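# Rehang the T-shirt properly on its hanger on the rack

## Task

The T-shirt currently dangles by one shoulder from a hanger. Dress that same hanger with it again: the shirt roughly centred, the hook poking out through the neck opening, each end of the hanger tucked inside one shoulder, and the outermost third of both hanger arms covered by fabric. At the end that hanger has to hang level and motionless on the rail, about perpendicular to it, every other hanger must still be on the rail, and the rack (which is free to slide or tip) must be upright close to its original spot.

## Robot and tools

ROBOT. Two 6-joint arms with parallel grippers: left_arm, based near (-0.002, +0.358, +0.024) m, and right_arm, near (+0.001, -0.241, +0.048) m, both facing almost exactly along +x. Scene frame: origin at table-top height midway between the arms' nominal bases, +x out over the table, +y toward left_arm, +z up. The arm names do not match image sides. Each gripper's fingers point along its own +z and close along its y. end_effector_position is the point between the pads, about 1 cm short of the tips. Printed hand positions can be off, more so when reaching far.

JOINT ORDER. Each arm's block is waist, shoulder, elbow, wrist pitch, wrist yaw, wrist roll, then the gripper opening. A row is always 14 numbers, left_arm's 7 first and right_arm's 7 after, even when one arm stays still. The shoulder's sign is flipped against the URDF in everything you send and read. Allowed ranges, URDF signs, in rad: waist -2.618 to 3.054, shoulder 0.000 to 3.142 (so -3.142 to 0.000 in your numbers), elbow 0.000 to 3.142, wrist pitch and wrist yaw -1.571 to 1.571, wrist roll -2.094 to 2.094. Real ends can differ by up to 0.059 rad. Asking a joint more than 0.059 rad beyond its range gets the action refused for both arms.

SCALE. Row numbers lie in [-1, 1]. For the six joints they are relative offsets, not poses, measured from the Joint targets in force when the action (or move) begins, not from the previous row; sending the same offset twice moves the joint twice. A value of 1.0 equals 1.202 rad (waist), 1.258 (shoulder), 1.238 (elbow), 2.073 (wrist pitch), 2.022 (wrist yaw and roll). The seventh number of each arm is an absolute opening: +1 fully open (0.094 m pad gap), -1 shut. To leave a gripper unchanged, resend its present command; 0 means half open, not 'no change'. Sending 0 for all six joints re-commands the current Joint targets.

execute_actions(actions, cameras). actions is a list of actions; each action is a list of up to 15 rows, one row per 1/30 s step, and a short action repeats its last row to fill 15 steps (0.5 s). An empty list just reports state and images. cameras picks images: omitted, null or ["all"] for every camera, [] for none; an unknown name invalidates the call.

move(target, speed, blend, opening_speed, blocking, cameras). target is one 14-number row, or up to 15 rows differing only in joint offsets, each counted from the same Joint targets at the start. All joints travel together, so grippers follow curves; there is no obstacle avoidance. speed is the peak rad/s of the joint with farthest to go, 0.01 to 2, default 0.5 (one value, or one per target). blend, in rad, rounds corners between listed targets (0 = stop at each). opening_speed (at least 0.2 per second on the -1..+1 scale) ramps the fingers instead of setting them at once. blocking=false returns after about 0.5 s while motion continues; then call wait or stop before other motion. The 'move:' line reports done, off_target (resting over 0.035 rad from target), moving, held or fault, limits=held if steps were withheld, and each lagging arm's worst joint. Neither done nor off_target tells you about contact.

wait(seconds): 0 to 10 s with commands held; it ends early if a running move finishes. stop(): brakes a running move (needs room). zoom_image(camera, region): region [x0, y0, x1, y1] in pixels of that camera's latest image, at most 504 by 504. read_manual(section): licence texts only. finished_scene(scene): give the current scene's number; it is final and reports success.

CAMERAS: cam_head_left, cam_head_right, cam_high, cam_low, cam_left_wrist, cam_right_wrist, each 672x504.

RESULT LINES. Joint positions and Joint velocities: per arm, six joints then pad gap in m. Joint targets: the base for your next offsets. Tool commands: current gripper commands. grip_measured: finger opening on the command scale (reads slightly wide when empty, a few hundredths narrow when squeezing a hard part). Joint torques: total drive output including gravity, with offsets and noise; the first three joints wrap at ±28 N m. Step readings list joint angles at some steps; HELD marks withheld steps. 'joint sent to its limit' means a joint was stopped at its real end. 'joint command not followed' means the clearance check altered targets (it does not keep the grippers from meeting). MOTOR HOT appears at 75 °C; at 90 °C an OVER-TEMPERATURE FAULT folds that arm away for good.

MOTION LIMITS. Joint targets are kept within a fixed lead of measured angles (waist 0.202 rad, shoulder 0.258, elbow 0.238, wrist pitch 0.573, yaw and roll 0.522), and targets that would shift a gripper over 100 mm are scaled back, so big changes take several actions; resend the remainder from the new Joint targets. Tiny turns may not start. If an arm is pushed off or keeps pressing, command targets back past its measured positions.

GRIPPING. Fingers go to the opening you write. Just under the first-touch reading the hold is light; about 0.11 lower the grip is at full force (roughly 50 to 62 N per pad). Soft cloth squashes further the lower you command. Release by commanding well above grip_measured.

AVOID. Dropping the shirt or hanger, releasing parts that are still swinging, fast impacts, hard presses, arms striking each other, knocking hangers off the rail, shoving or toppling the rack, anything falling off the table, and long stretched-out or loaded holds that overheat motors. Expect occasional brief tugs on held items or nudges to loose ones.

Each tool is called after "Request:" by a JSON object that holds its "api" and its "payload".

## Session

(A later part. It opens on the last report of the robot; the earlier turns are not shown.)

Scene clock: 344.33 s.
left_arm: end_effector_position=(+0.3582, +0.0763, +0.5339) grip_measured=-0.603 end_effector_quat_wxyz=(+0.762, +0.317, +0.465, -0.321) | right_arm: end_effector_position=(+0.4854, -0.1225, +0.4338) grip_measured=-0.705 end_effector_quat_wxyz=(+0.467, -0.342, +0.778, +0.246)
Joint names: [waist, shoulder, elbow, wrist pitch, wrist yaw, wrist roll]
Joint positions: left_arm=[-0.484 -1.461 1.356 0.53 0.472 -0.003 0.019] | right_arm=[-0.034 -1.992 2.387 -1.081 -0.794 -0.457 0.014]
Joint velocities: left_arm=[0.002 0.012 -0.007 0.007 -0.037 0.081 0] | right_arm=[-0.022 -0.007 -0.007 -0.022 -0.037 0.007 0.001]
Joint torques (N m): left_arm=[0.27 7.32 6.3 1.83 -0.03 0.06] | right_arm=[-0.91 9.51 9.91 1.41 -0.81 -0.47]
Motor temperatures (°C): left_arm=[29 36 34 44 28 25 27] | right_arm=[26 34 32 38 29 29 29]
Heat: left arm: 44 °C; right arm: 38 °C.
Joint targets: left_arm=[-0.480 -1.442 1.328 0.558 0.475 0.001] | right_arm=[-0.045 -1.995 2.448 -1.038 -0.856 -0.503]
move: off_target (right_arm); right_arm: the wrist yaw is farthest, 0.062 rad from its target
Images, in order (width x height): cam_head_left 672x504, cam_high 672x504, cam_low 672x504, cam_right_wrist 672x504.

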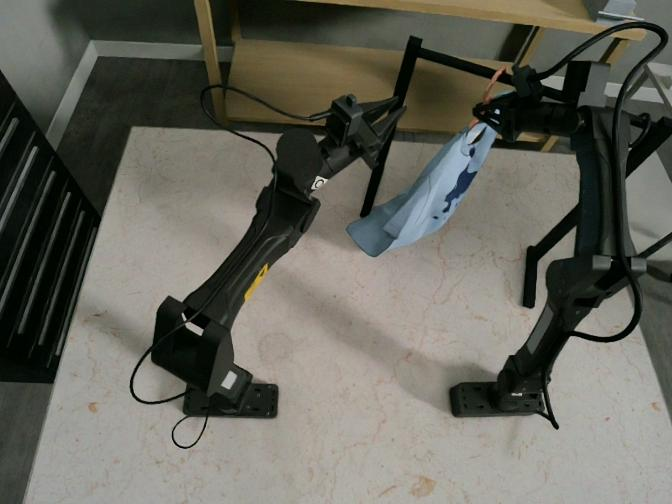

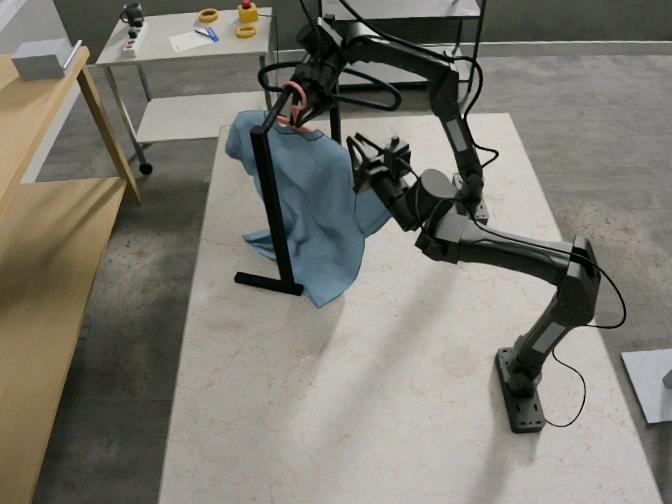

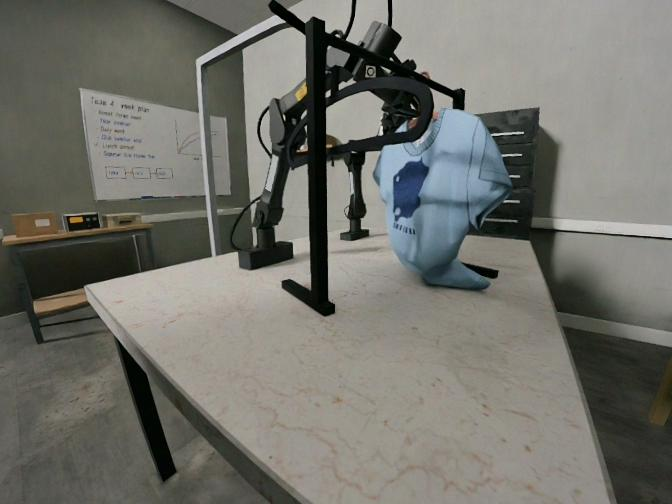

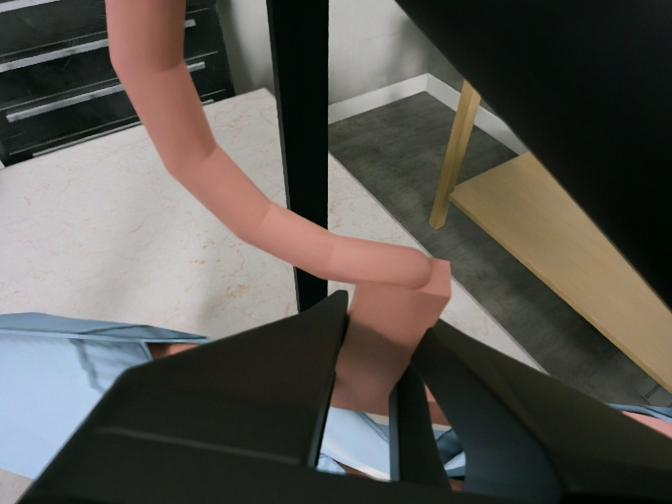

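Request:
{"api": "move", "payload": {"target": [0,0,0,0,0,0,-0.6,0.0,0.059,-0.1236,0.0386,0,0,-1], "speed": 0.1, "cameras": ["cam_high"]}}

Request:
{"api": "zoom_image", "payload": {"camera": "cam_high", "region": [200, 70, 420, 310]}}

Request:
{"api": "move", "payload": {"target": [0,0,0,0,0,0,-0.6,0,0,0,0,0,0.0,-0.4], "opening_speed": 0.25, "cameras": ["cam_high","cam_low","cam_right_wrist","cam_head_left"]}}

Request:
{"api": "zoom_image", "payload": {"camera": "cam_high", "region": [200, 70, 420, 310]}}

Request:
{"api": "zoom_image", "payload": {"camera": "cam_low", "region": [280, 60, 530, 310]}}

Scene clock: 346.93 s.
left_arm: end_effector_position=(+0.3582, +0.0763, +0.5339) grip_measured=-0.603 end_effector_quat_wxyz=(+0.762, +0.317, +0.465, -0.321) | right_arm: end_effector_position=(+0.4827, -0.1209, +0.4320) grip_measured=-0.705 end_effector_quat_wxyz=(+0.474, -0.353, +0.768, +0.247)
Joint names: [waist, shoulder, elbow, wrist pitch, wrist yaw, wrist roll]
Joint positions: left_arm=[-0.484 -1.461 1.356 0.53 0.472 -0.003 0.019] | right_arm=[-0.036 -1.956 2.308 -1.026 -0.814 -0.476 0.014]
Joint velocities: left_arm=[-0.012 0.007 0.002 0.051 -0.037 -0.066 0.001] | right_arm=[-0.007 0.012 -0.012 -0.022 -0.095 0.007 0]
Joint torques (N m): left_arm=[0.44 7.45 6.26 1.84 -0.03 0.08] | right_arm=[-0.76 12.79 4.57 1.63 -0.59 -0.29]
Motor temperatures (°C): left_arm=[29 36 34 44 28 25 27] | right_arm=[26 34 32 39 29 29 29]
Heat: left arm: 44 °C; right arm: 39 °C.
Joint targets: left_arm=[-0.480 -1.442 1.328 0.558 0.475 0.001] | right_arm=[-0.045 -1.921 2.295 -0.958 -0.856 -0.503]
move: off_target (right_arm); right_arm: the wrist pitch is farthest, 0.068 rad from its target
Images, in order (width x height): cam_high 672x504.

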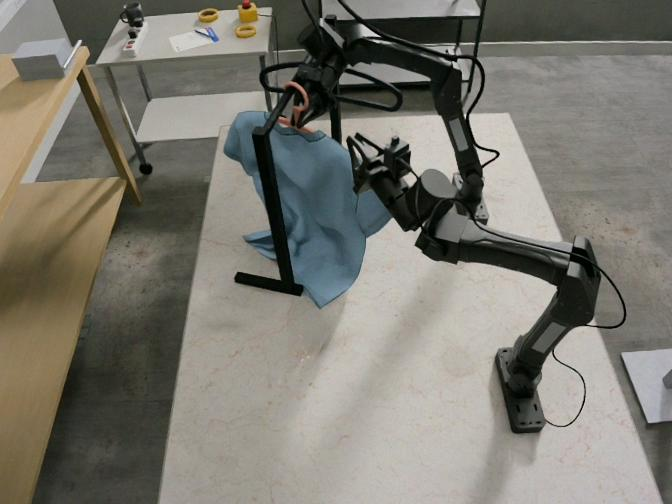

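Scaled by 2.100 from the camera's 672x504 image, which has a finer 960x720 frame.

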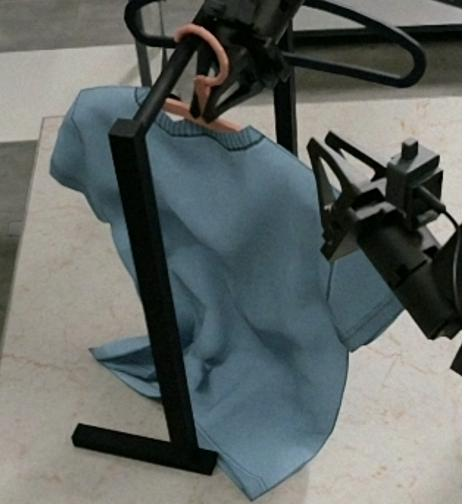

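Scene clock: 349.53 s.
left_arm: end_effector_position=(+0.3582, +0.0763, +0.5339) grip_measured=-0.603 end_effector_quat_wxyz=(+0.762, +0.317, +0.465, -0.321) | right_arm: end_effector_position=(+0.4808, -0.1192, +0.4324) grip_measured=-0.402 end_effector_quat_wxyz=(+0.477, -0.366, +0.759, +0.250)
Joint names: [waist, shoulder, elbow, wrist pitch, wrist yaw, wrist roll]
Joint positions: left_arm=[-0.484 -1.461 1.356 0.53 0.472 -0.003 0.019] | right_arm=[-0.038 -1.956 2.304 -1.026 -0.837 -0.505 0.028]
Joint velocities: left_arm=[-0.007 -0.002 0.002 -0.081 0.066 -0.022 0] | right_arm=[-0.002 -0.002 0.002 0.051 0.051 0.022 0.001]
Joint torques (N m): left_arm=[0.39 7.16 6.34 1.84 -0.09 0.11] | right_arm=[-0.55 12.83 4.89 1.62 -0.36 -0.05]
Motor temperatures (°C): left_arm=[29 36 34 44 28 25 27] | right_arm=[26 35 32 39 29 29 29]
Heat: left arm: 44 °C; right arm: 39 °C.
Joint targets: left_arm=[-0.480 -1.442 1.328 0.558 0.475 0.001] | right_arm=[-0.045 -1.921 2.295 -0.958 -0.856 -0.503]
move: off_target (right_arm); right_arm: the wrist pitch is farthest, 0.068 rad from its target
Images, in order (width x height): cam_head_left 672x504, cam_high 672x504, cam_low 672x504, cam_right_wrist 672x504.

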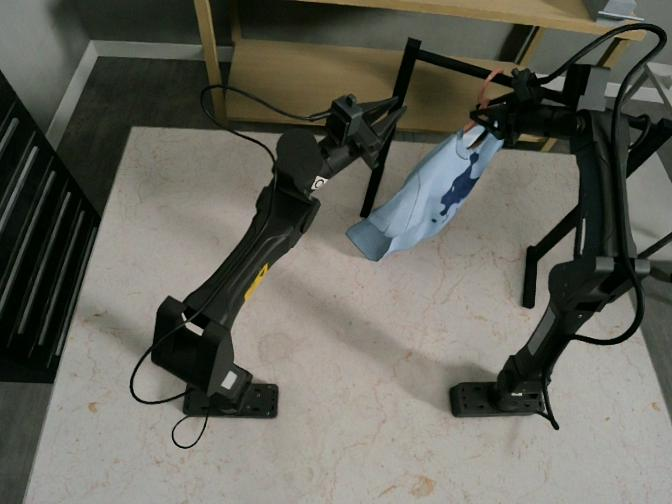

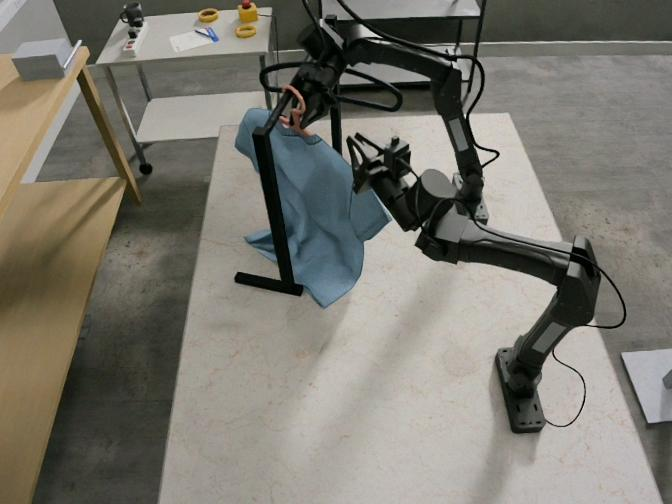

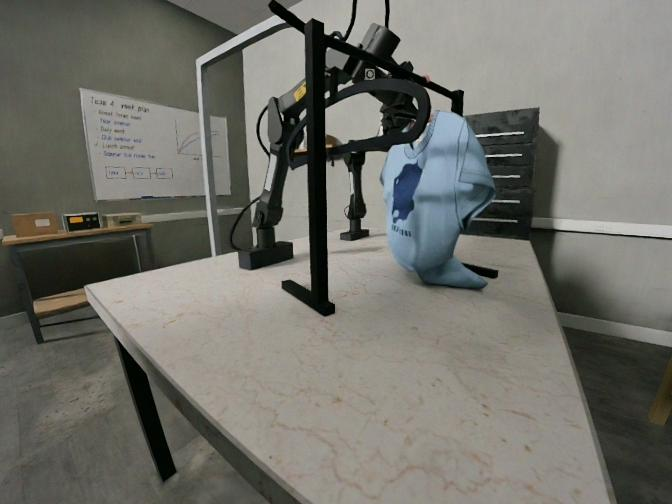

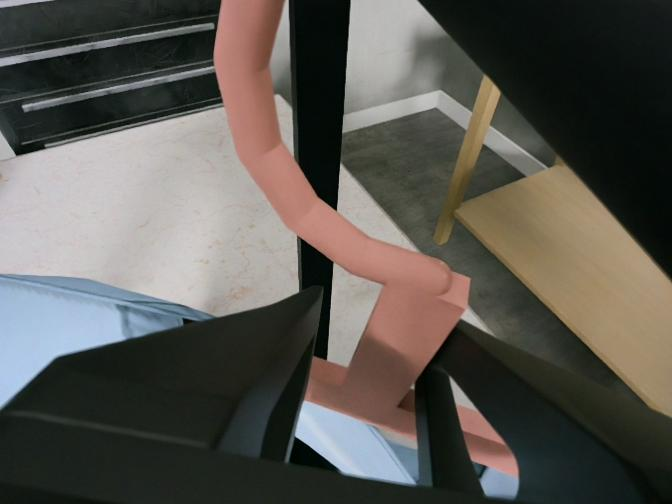

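Scaled by 2.100 from the camera's 672x504 image, which has a finer 960x720 frame.

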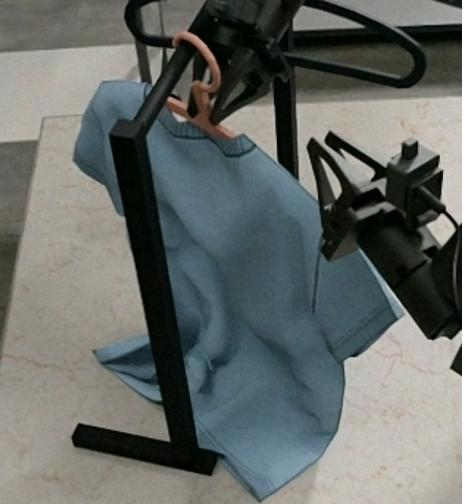

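Scaled by 2.016 from the camera's 672x504 image, which has a finer 960x720 frame.

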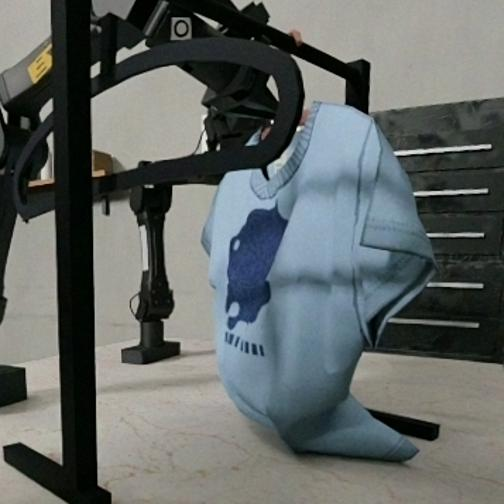

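Request:
{"api": "move", "payload": {"target": [0,0,0,0,0,0,-0.6,0,0,0,0,0,0.0,0.3], "opening_speed": 0.6, "cameras": ["cam_right_wrist"]}}

Request:
{"api": "move", "payload": {"target": [0,0,0,0,0,0,-0.6,-0.082,0.125,-0.101,-0.03,-0.025,-0.015,0.3], "speed": 0.1, "cameras": ["cam_high","cam_low","cam_right_wrist","cam_head_left"]}}

Request:
{"api": "zoom_image", "payload": {"camera": "cam_high", "region": [200, 70, 420, 310]}}

Request:
{"api": "zoom_image", "payload": {"camera": "cam_head_left", "region": [320, 30, 580, 290]}}

Scene clock: 351.60 s.
left_arm: end_effector_position=(+0.3582, +0.0763, +0.5339) grip_measured=-0.603 end_effector_quat_wxyz=(+0.762, +0.317, +0.465, -0.321) | right_arm: end_effector_position=(+0.4804, -0.1186, +0.4328) grip_measured=+0.298 end_effector_quat_wxyz=(+0.477, -0.367, +0.758, +0.252)
Joint names: [waist, shoulder, elbow, wrist pitch, wrist yaw, wrist roll]
Joint positions: left_arm=[-0.484 -1.461 1.356 0.53 0.472 -0.003 0.019] | right_arm=[-0.038 -1.956 2.304 -1.026 -0.842 -0.505 0.061]
Joint velocities: left_arm=[-0.007 -0.002 0.012 0.007 -0.022 0.007 -0.001] | right_arm=[0.017 -0.007 -0.007 -0.022 -0.051 -0.051 0]
Joint torques (N m): left_arm=[0.43 7.25 6.32 1.8 -0.06 0.12] | right_arm=[-0.58 12.81 4.92 1.61 -0.32 -0.04]
Motor temperatures (°C): left_arm=[29 36 34 44 28 25 27] | right_arm=[26 35 32 39 29 29 29]
Heat: left arm: 44 °C; right arm: 39 °C.
Joint targets: left_arm=[-0.480 -1.442 1.328 0.558 0.475 0.001] | right_arm=[-0.045 -1.921 2.295 -0.958 -0.856 -0.503]
move: off_target (right_arm); right_arm: the wrist pitch is farthest, 0.068 rad from its target
Images, in order (width x height): cam_right_wrist 672x504.

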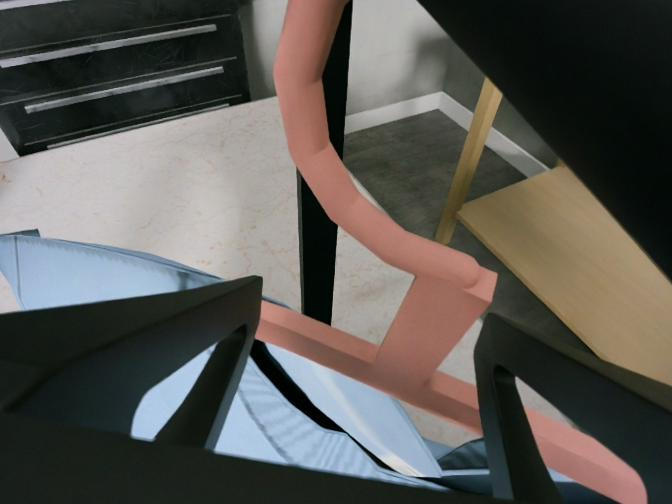

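Scene clock: 353.50 s.
left_arm: end_effector_position=(+0.3582, +0.0763, +0.5339) grip_measured=-0.603 end_effector_quat_wxyz=(+0.762, +0.317, +0.465, -0.321) | right_arm: end_effector_position=(+0.4563, -0.1564, +0.4349) grip_measured=+0.298 end_effector_quat_wxyz=(+0.475, -0.330, +0.777, +0.250)
Joint names: [waist, shoulder, elbow, wrist pitch, wrist yaw, wrist roll]
Joint positions: left_arm=[-0.484 -1.461 1.356 0.53 0.472 -0.003 0.019] | right_arm=[-0.131 -1.839 2.166 -1.044 -0.869 -0.505 0.061]
Joint velocities: left_arm=[-0.012 -0.007 0.007 0.007 -0.007 -0.022 0.001] | right_arm=[-0.002 0.017 -0.017 -0.007 -0.051 0.066 0]
Joint torques (N m): left_arm=[0.35 7.3 6.38 1.84 -0.04 0.12] | right_arm=[-1.02 15.64 5.81 1.18 -0.57 -0.28]
Motor temperatures (°C): left_arm=[29 36 34 44 28 25 27] | right_arm=[26 35 32 39 29 29 29]
Heat: left arm: 44 °C; right arm: 39 °C.
Joint targets: left_arm=[-0.480 -1.442 1.328 0.558 0.475 0.001] | right_arm=[-0.143 -1.763 2.170 -1.020 -0.907 -0.533]
move: off_target (right_arm); right_arm: the shoulder is farthest, 0.075 rad from its target
Images, in order (width x height): cam_head_left 672x504, cam_high 672x504, cam_low 672x504, cam_right_wrist 672x504.

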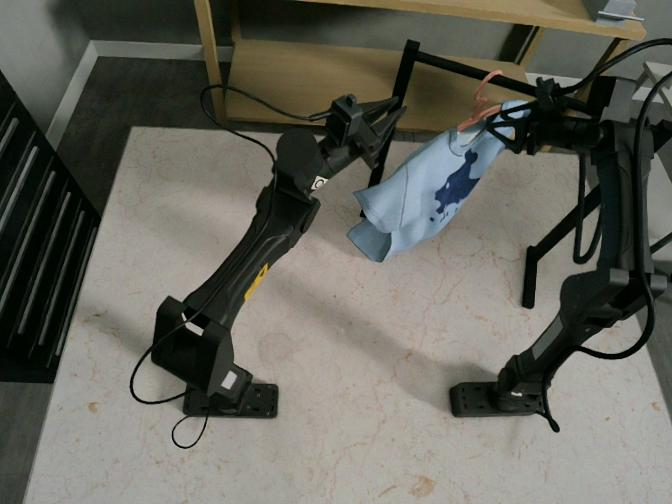

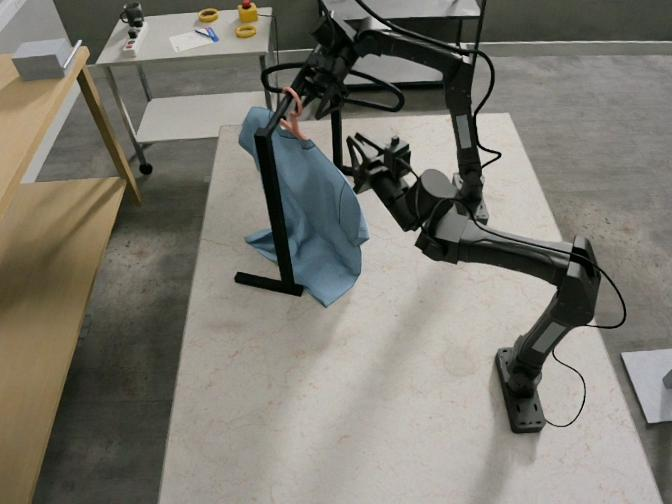

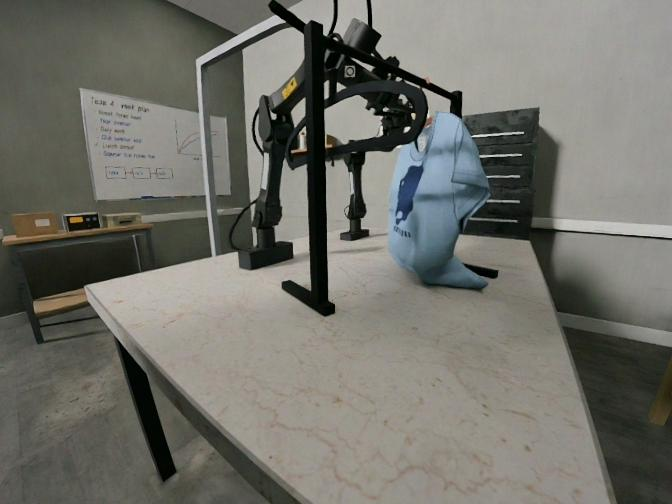

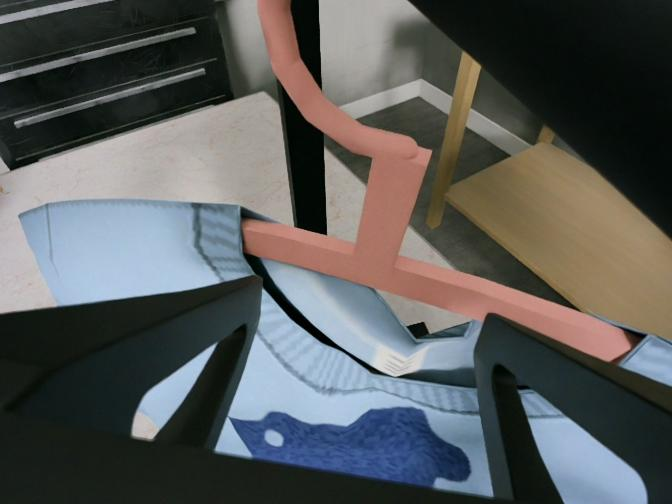

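Scaled by 2.100 from the camera's 672x504 image, which has a finer 960x720 frame.

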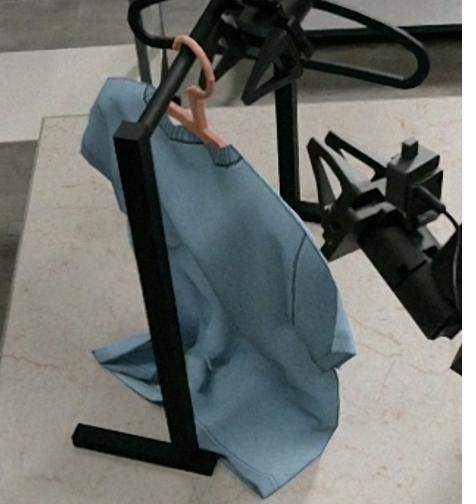

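Scaled by 1.938 from the camera's 672x504 image, which has a finer 960x720 frame.

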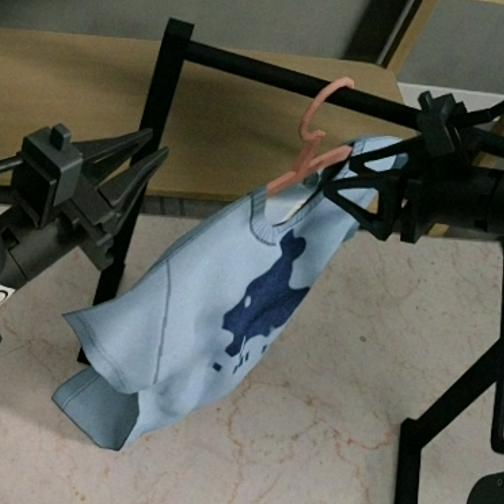

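Request:
{"api": "move", "payload": {"target": [[0,0,0,0,0,0,-0.6,0,-0.05,0,0,0,0,0.3],[0,0,0,0,0,0,-0.6,-0.021,0.037,-0.22,0.061,0,0,0.3],[0,0,0,0,0,0,-0.6,0.151,0.23,-0.181,0.055,0.289,0.194,0.3]], "speed": 0.3}}

Request:
{"api": "zoom_image", "payload": {"camera": "cam_right_wrist", "region": [170, 130, 672, 504]}}

Request:
{"api": "zoom_image", "payload": {"camera": "cam_high", "region": [200, 70, 420, 310]}}

Scene clock: 358.70 s.
left_arm: end_effector_position=(+0.3582, +0.0763, +0.5339) grip_measured=-0.603 end_effector_quat_wxyz=(+0.762, +0.317, +0.465, -0.321) | right_arm: end_effector_position=(+0.4073, -0.1639, +0.4666) grip_measured=+0.298 end_effector_quat_wxyz=(+0.505, -0.166, +0.839, +0.112)
Joint names: [waist, shoulder, elbow, wrist pitch, wrist yaw, wrist roll]
Joint positions: left_arm=[-0.484 -1.461 1.356 0.53 0.472 -0.003 0.019] | right_arm=[0.034 -1.499 1.915 -0.927 -0.323 -0.153 0.061]
Joint velocities: left_arm=[0.002 -0.017 0.002 0.037 -0.037 -0.037 0.001] | right_arm=[0.007 0.012 0.012 -0.007 0.037 -0.037 0]
Joint torques (N m): left_arm=[0.46 7.19 6.3 1.86 -0.07 0.1] | right_arm=[0.31 7.46 7.8 1.39 0 0.06]
Motor temperatures (°C): left_arm=[29 36 34 44 28 25 27] | right_arm=[26 36 32 39 29 29 29]
Heat: left arm: 44 °C; right arm: 39 °C.
Joint targets: left_arm=[-0.480 -1.442 1.328 0.558 0.475 0.001] | right_arm=[0.038 -1.474 1.946 -0.906 -0.322 -0.141]
move: done

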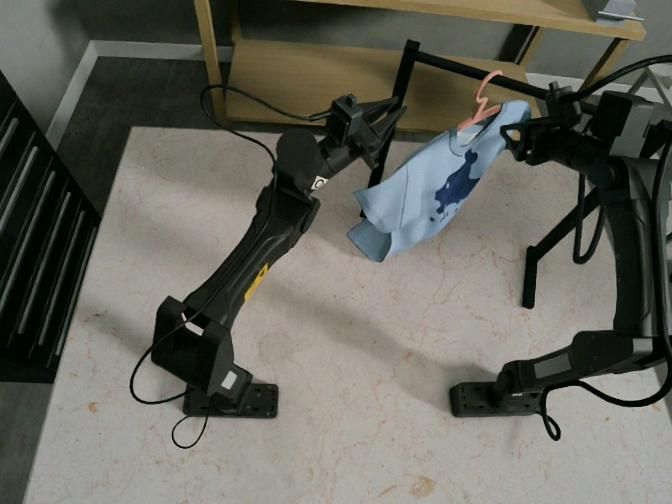

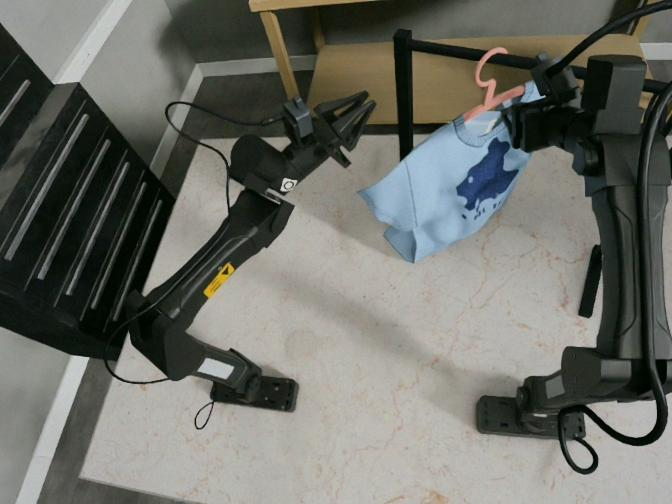

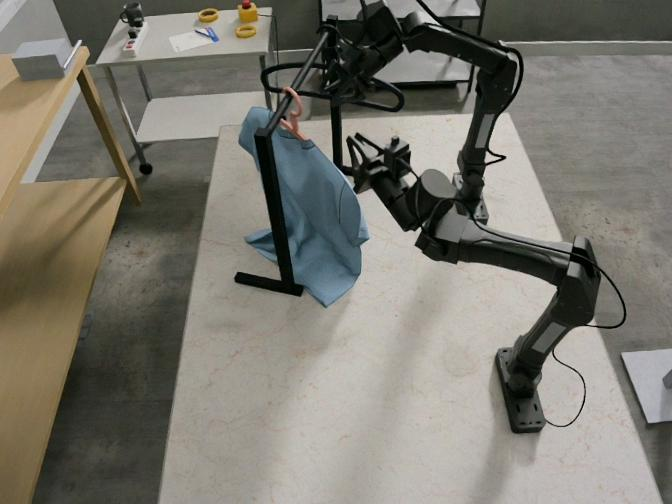

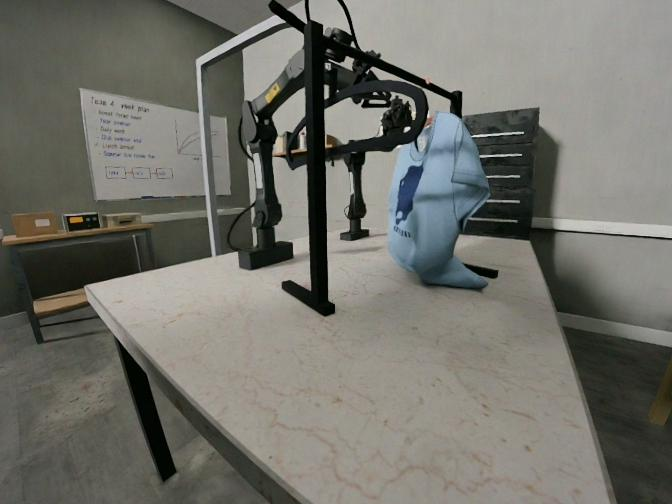

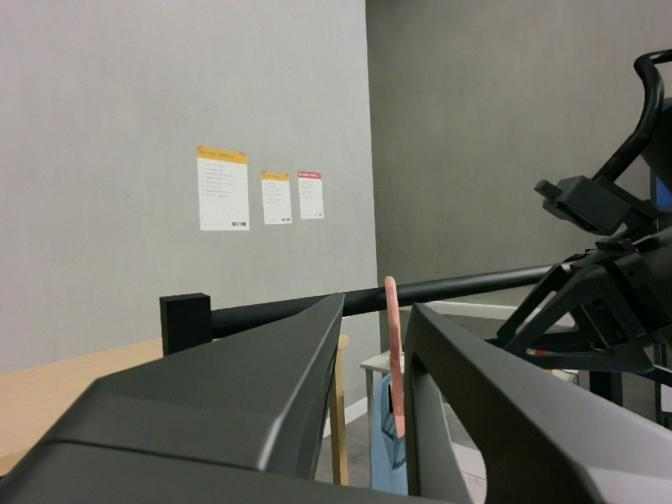

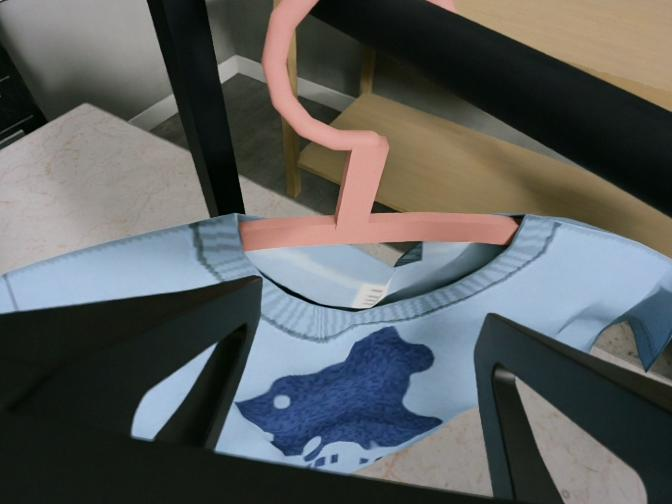

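Scaled by 1.004 from the camera's 672x504 image, which has a finer 960x720 frame.

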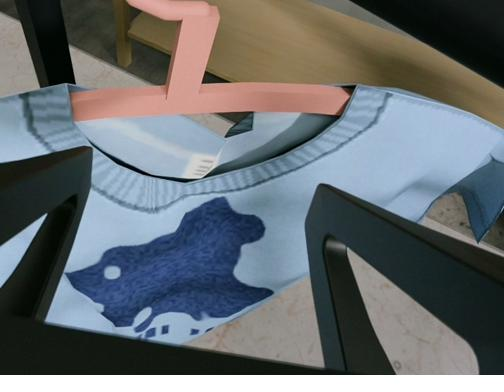

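Scaled by 2.100 from the camera's 672x504 image, which has a finer 960x720 frame.

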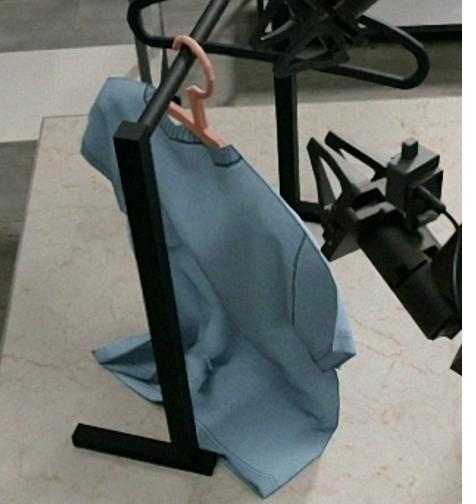

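Request:
{"api": "move", "payload": {"target": [0.202,-0.395,0.602,-0.425,0.264,0.079,-0.9,0,0,0,0,0,0,0.3], "speed": 0.5}}

Request:
{"api": "zoom_image", "payload": {"camera": "cam_head_right", "region": [320, 30, 580, 290]}}

Request:
{"api": "zoom_image", "payload": {"camera": "cam_high", "region": [200, 70, 420, 310]}}

Scene clock: 364.30 s.
left_arm: end_effector_position=(+0.4573, +0.0919, +0.4571) grip_measured=-0.897 end_effector_quat_wxyz=(+0.555, +0.434, +0.595, -0.388) | right_arm: end_effector_position=(+0.4074, -0.1642, +0.4666) grip_measured=+0.298 end_effector_quat_wxyz=(+0.505, -0.166, +0.840, +0.111)
Joint names: [waist, shoulder, elbow, wrist pitch, wrist yaw, wrist roll]
Joint positions: left_arm=[-0.238 -1.911 2.039 -0.28 0.992 0.149 0.005] | right_arm=[0.034 -1.499 1.915 -0.927 -0.322 -0.153 0.061]
Joint velocities: left_arm=[0.017 -0.012 -0.002 -0.007 -0.037 -0.022 -0.001] | right_arm=[-0.017 0.027 -0.002 -0.066 0.081 0.037 0.001]
Joint torques (N m): left_arm=[0.12 7.56 11.77 1.22 0.22 0.09] | right_arm=[0.32 7.46 7.8 1.4 -0.02 0.05]
Motor temperatures (°C): left_arm=[29 36 34 44 28 25 27] | right_arm=[26 35 32 39 29 29 29]
Heat: left arm: 44 °C; right arm: 39 °C.
Joint targets: left_arm=[-0.237 -1.939 2.074 -0.323 1.009 0.160] | right_arm=[0.038 -1.474 1.946 -0.906 -0.322 -0.141]
move: off_target (left_arm); left_arm: the wrist pitch is farthest, 0.043 rad from its target

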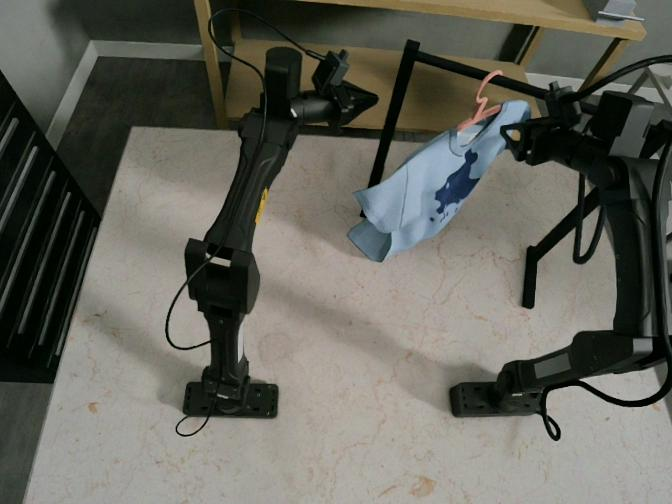

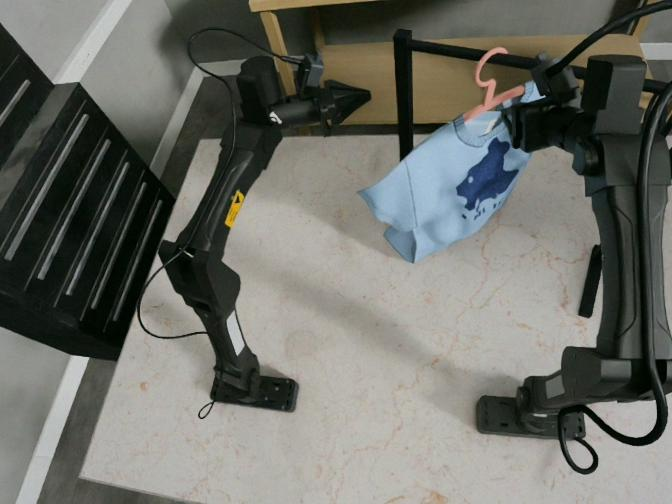

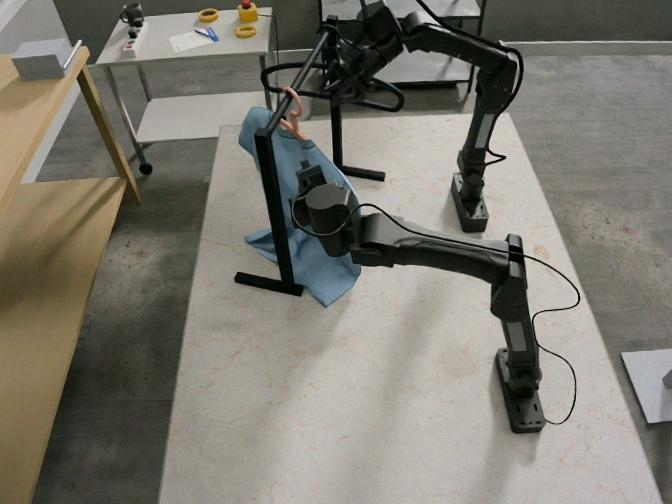

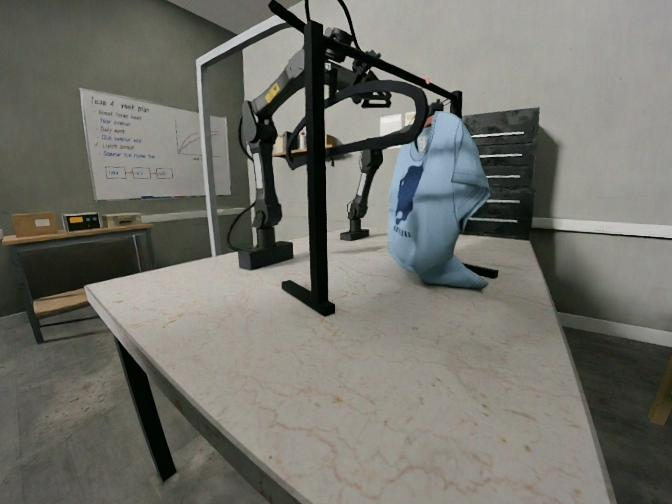

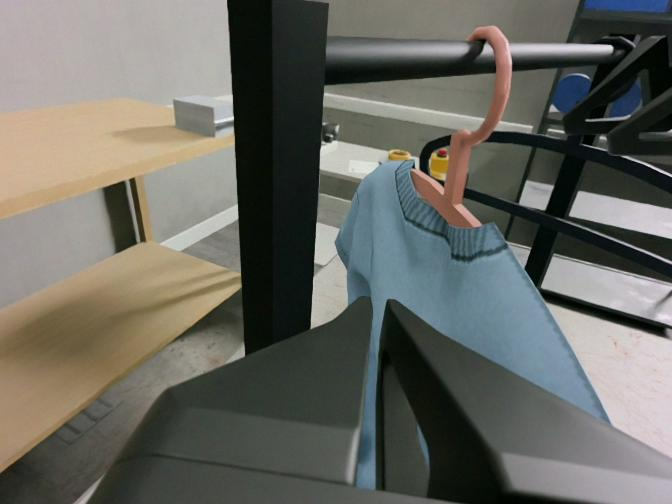

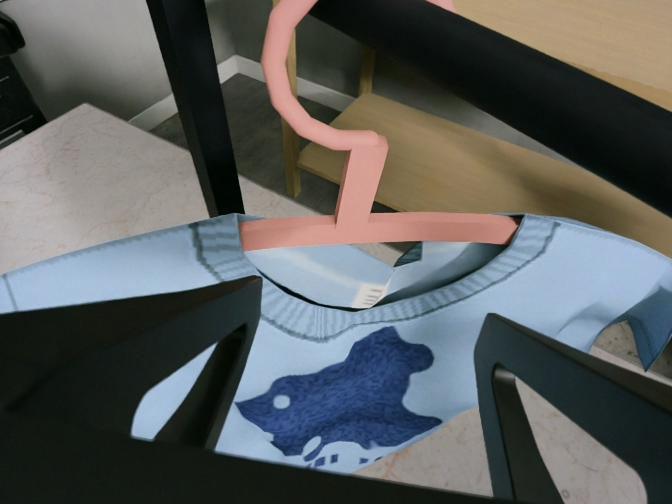

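Scaled by 1.938 from the camera's 672x504 image, which has a finer 960x720 frame.

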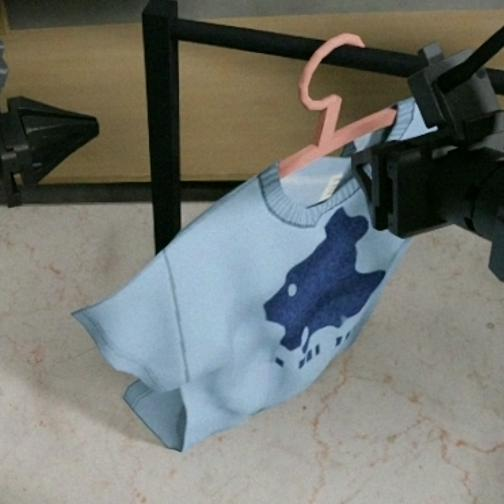

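Scaled by 2.100 from the camera's 672x504 image, which has a finer 960x720 frame.

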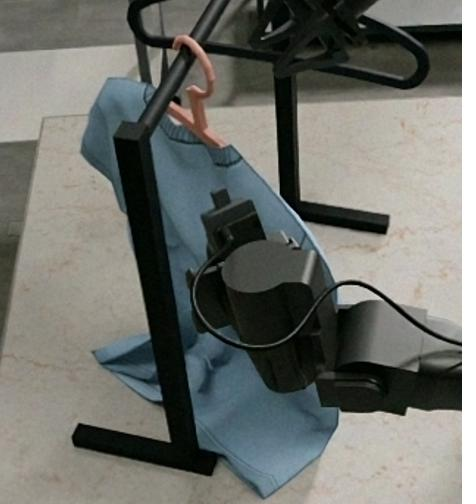

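Request:
{"api": "move", "payload": {"target": [-0.052,0.015,-0.272,0.161,-0.031,-0.005,-0.9,0,0,0,0,0,0,0.3], "speed": 0.2}}

Request:
{"api": "zoom_image", "payload": {"camera": "cam_head_right", "region": [320, 30, 580, 290]}}

Scene clock: 366.80 s.
left_arm: end_effector_position=(+0.4631, +0.0639, +0.3847) grip_measured=-0.897 end_effector_quat_wxyz=(+0.545, +0.438, +0.598, -0.392) | right_arm: end_effector_position=(+0.4074, -0.1642, +0.4666) grip_measured=+0.298 end_effector_quat_wxyz=(+0.505, -0.166, +0.840, +0.111)
Joint names: [waist, shoulder, elbow, wrist pitch, wrist yaw, wrist roll]
Joint positions: left_arm=[-0.295 -1.911 1.76 -0.021 0.951 0.149 0.005] | right_arm=[0.034 -1.499 1.915 -0.927 -0.322 -0.153 0.061]
Joint velocities: left_arm=[0.007 0.002 -0.012 0.022 -0.007 -0.022 0] | right_arm=[0.002 0.012 -0.012 0.007 -0.051 0.095 0]
Joint torques (N m): left_arm=[-0.54 9.26 6.84 2.03 -0.02 -0.02] | right_arm=[0.31 7.47 7.82 1.4 -0.03 0.06]
Motor temperatures (°C): left_arm=[29 36 34 44 28 25 27] | right_arm=[26 35 32 39 29 29 29]
Heat: left arm: 44 °C; right arm: 39 °C.
Joint targets: left_arm=[-0.299 -1.920 1.737 0.011 0.946 0.150] | right_arm=[0.038 -1.474 1.946 -0.906 -0.322 -0.141]
move: done

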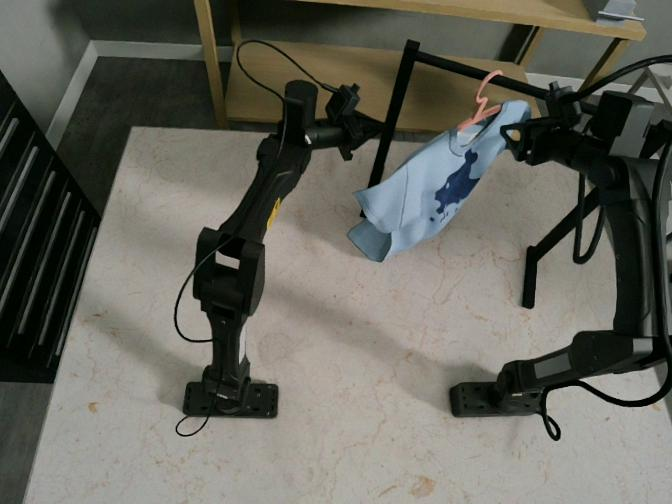

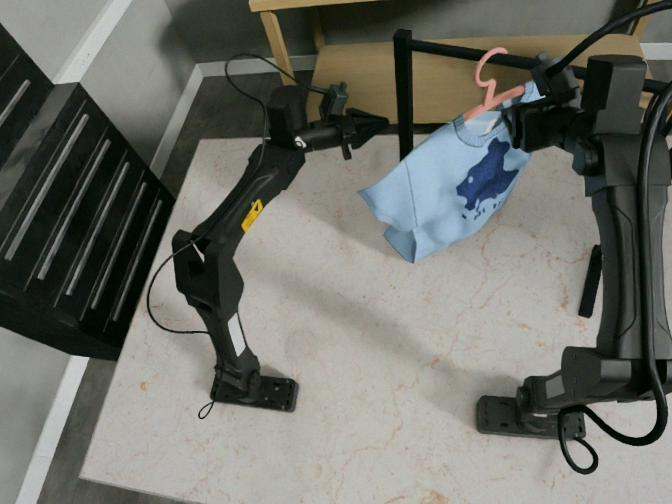

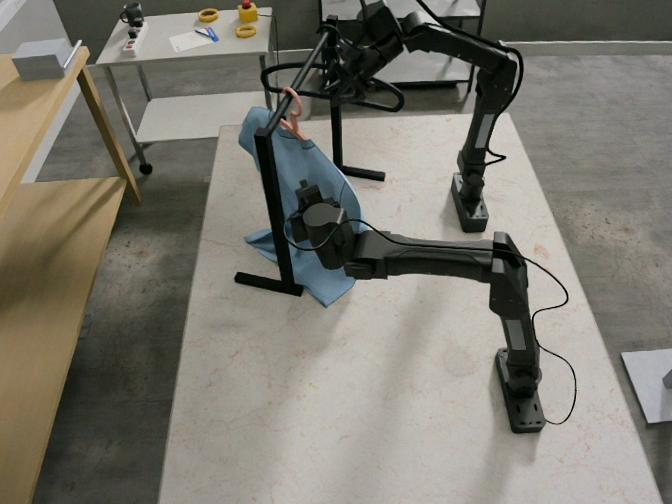

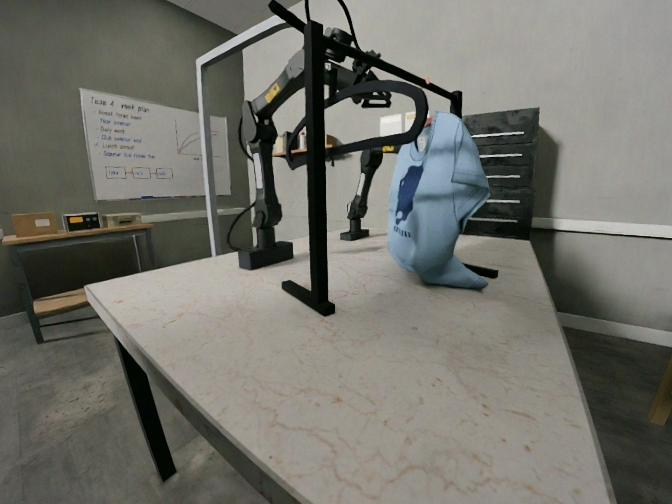

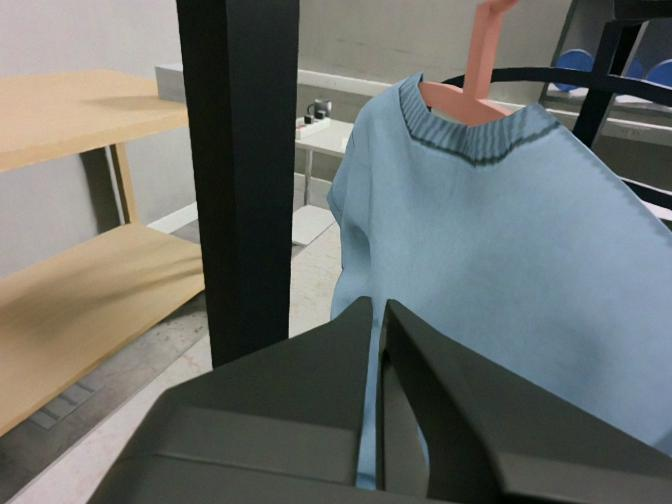

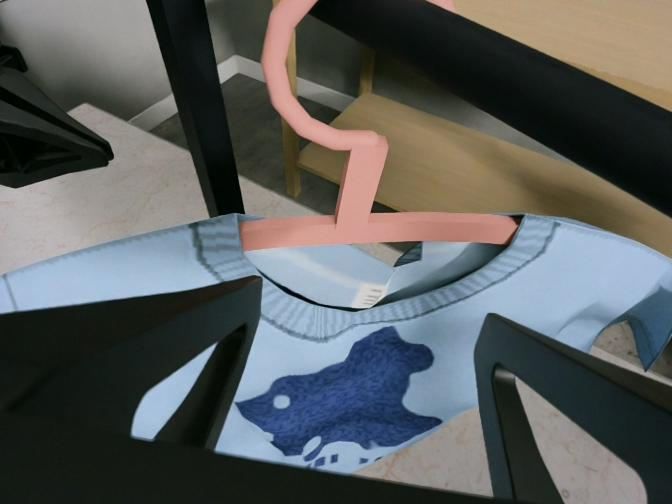

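Scaled by 1.938 from the camera's 672x504 image, which has a finer 960x720 frame.

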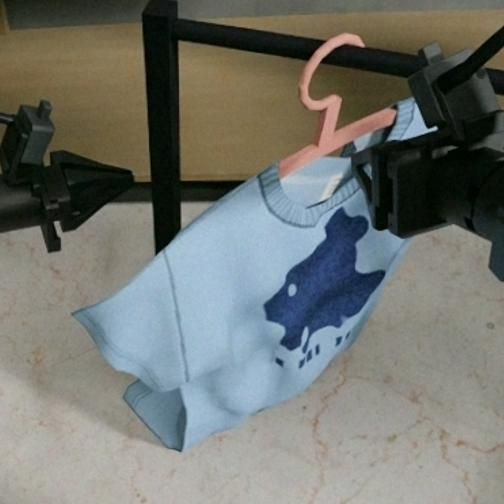

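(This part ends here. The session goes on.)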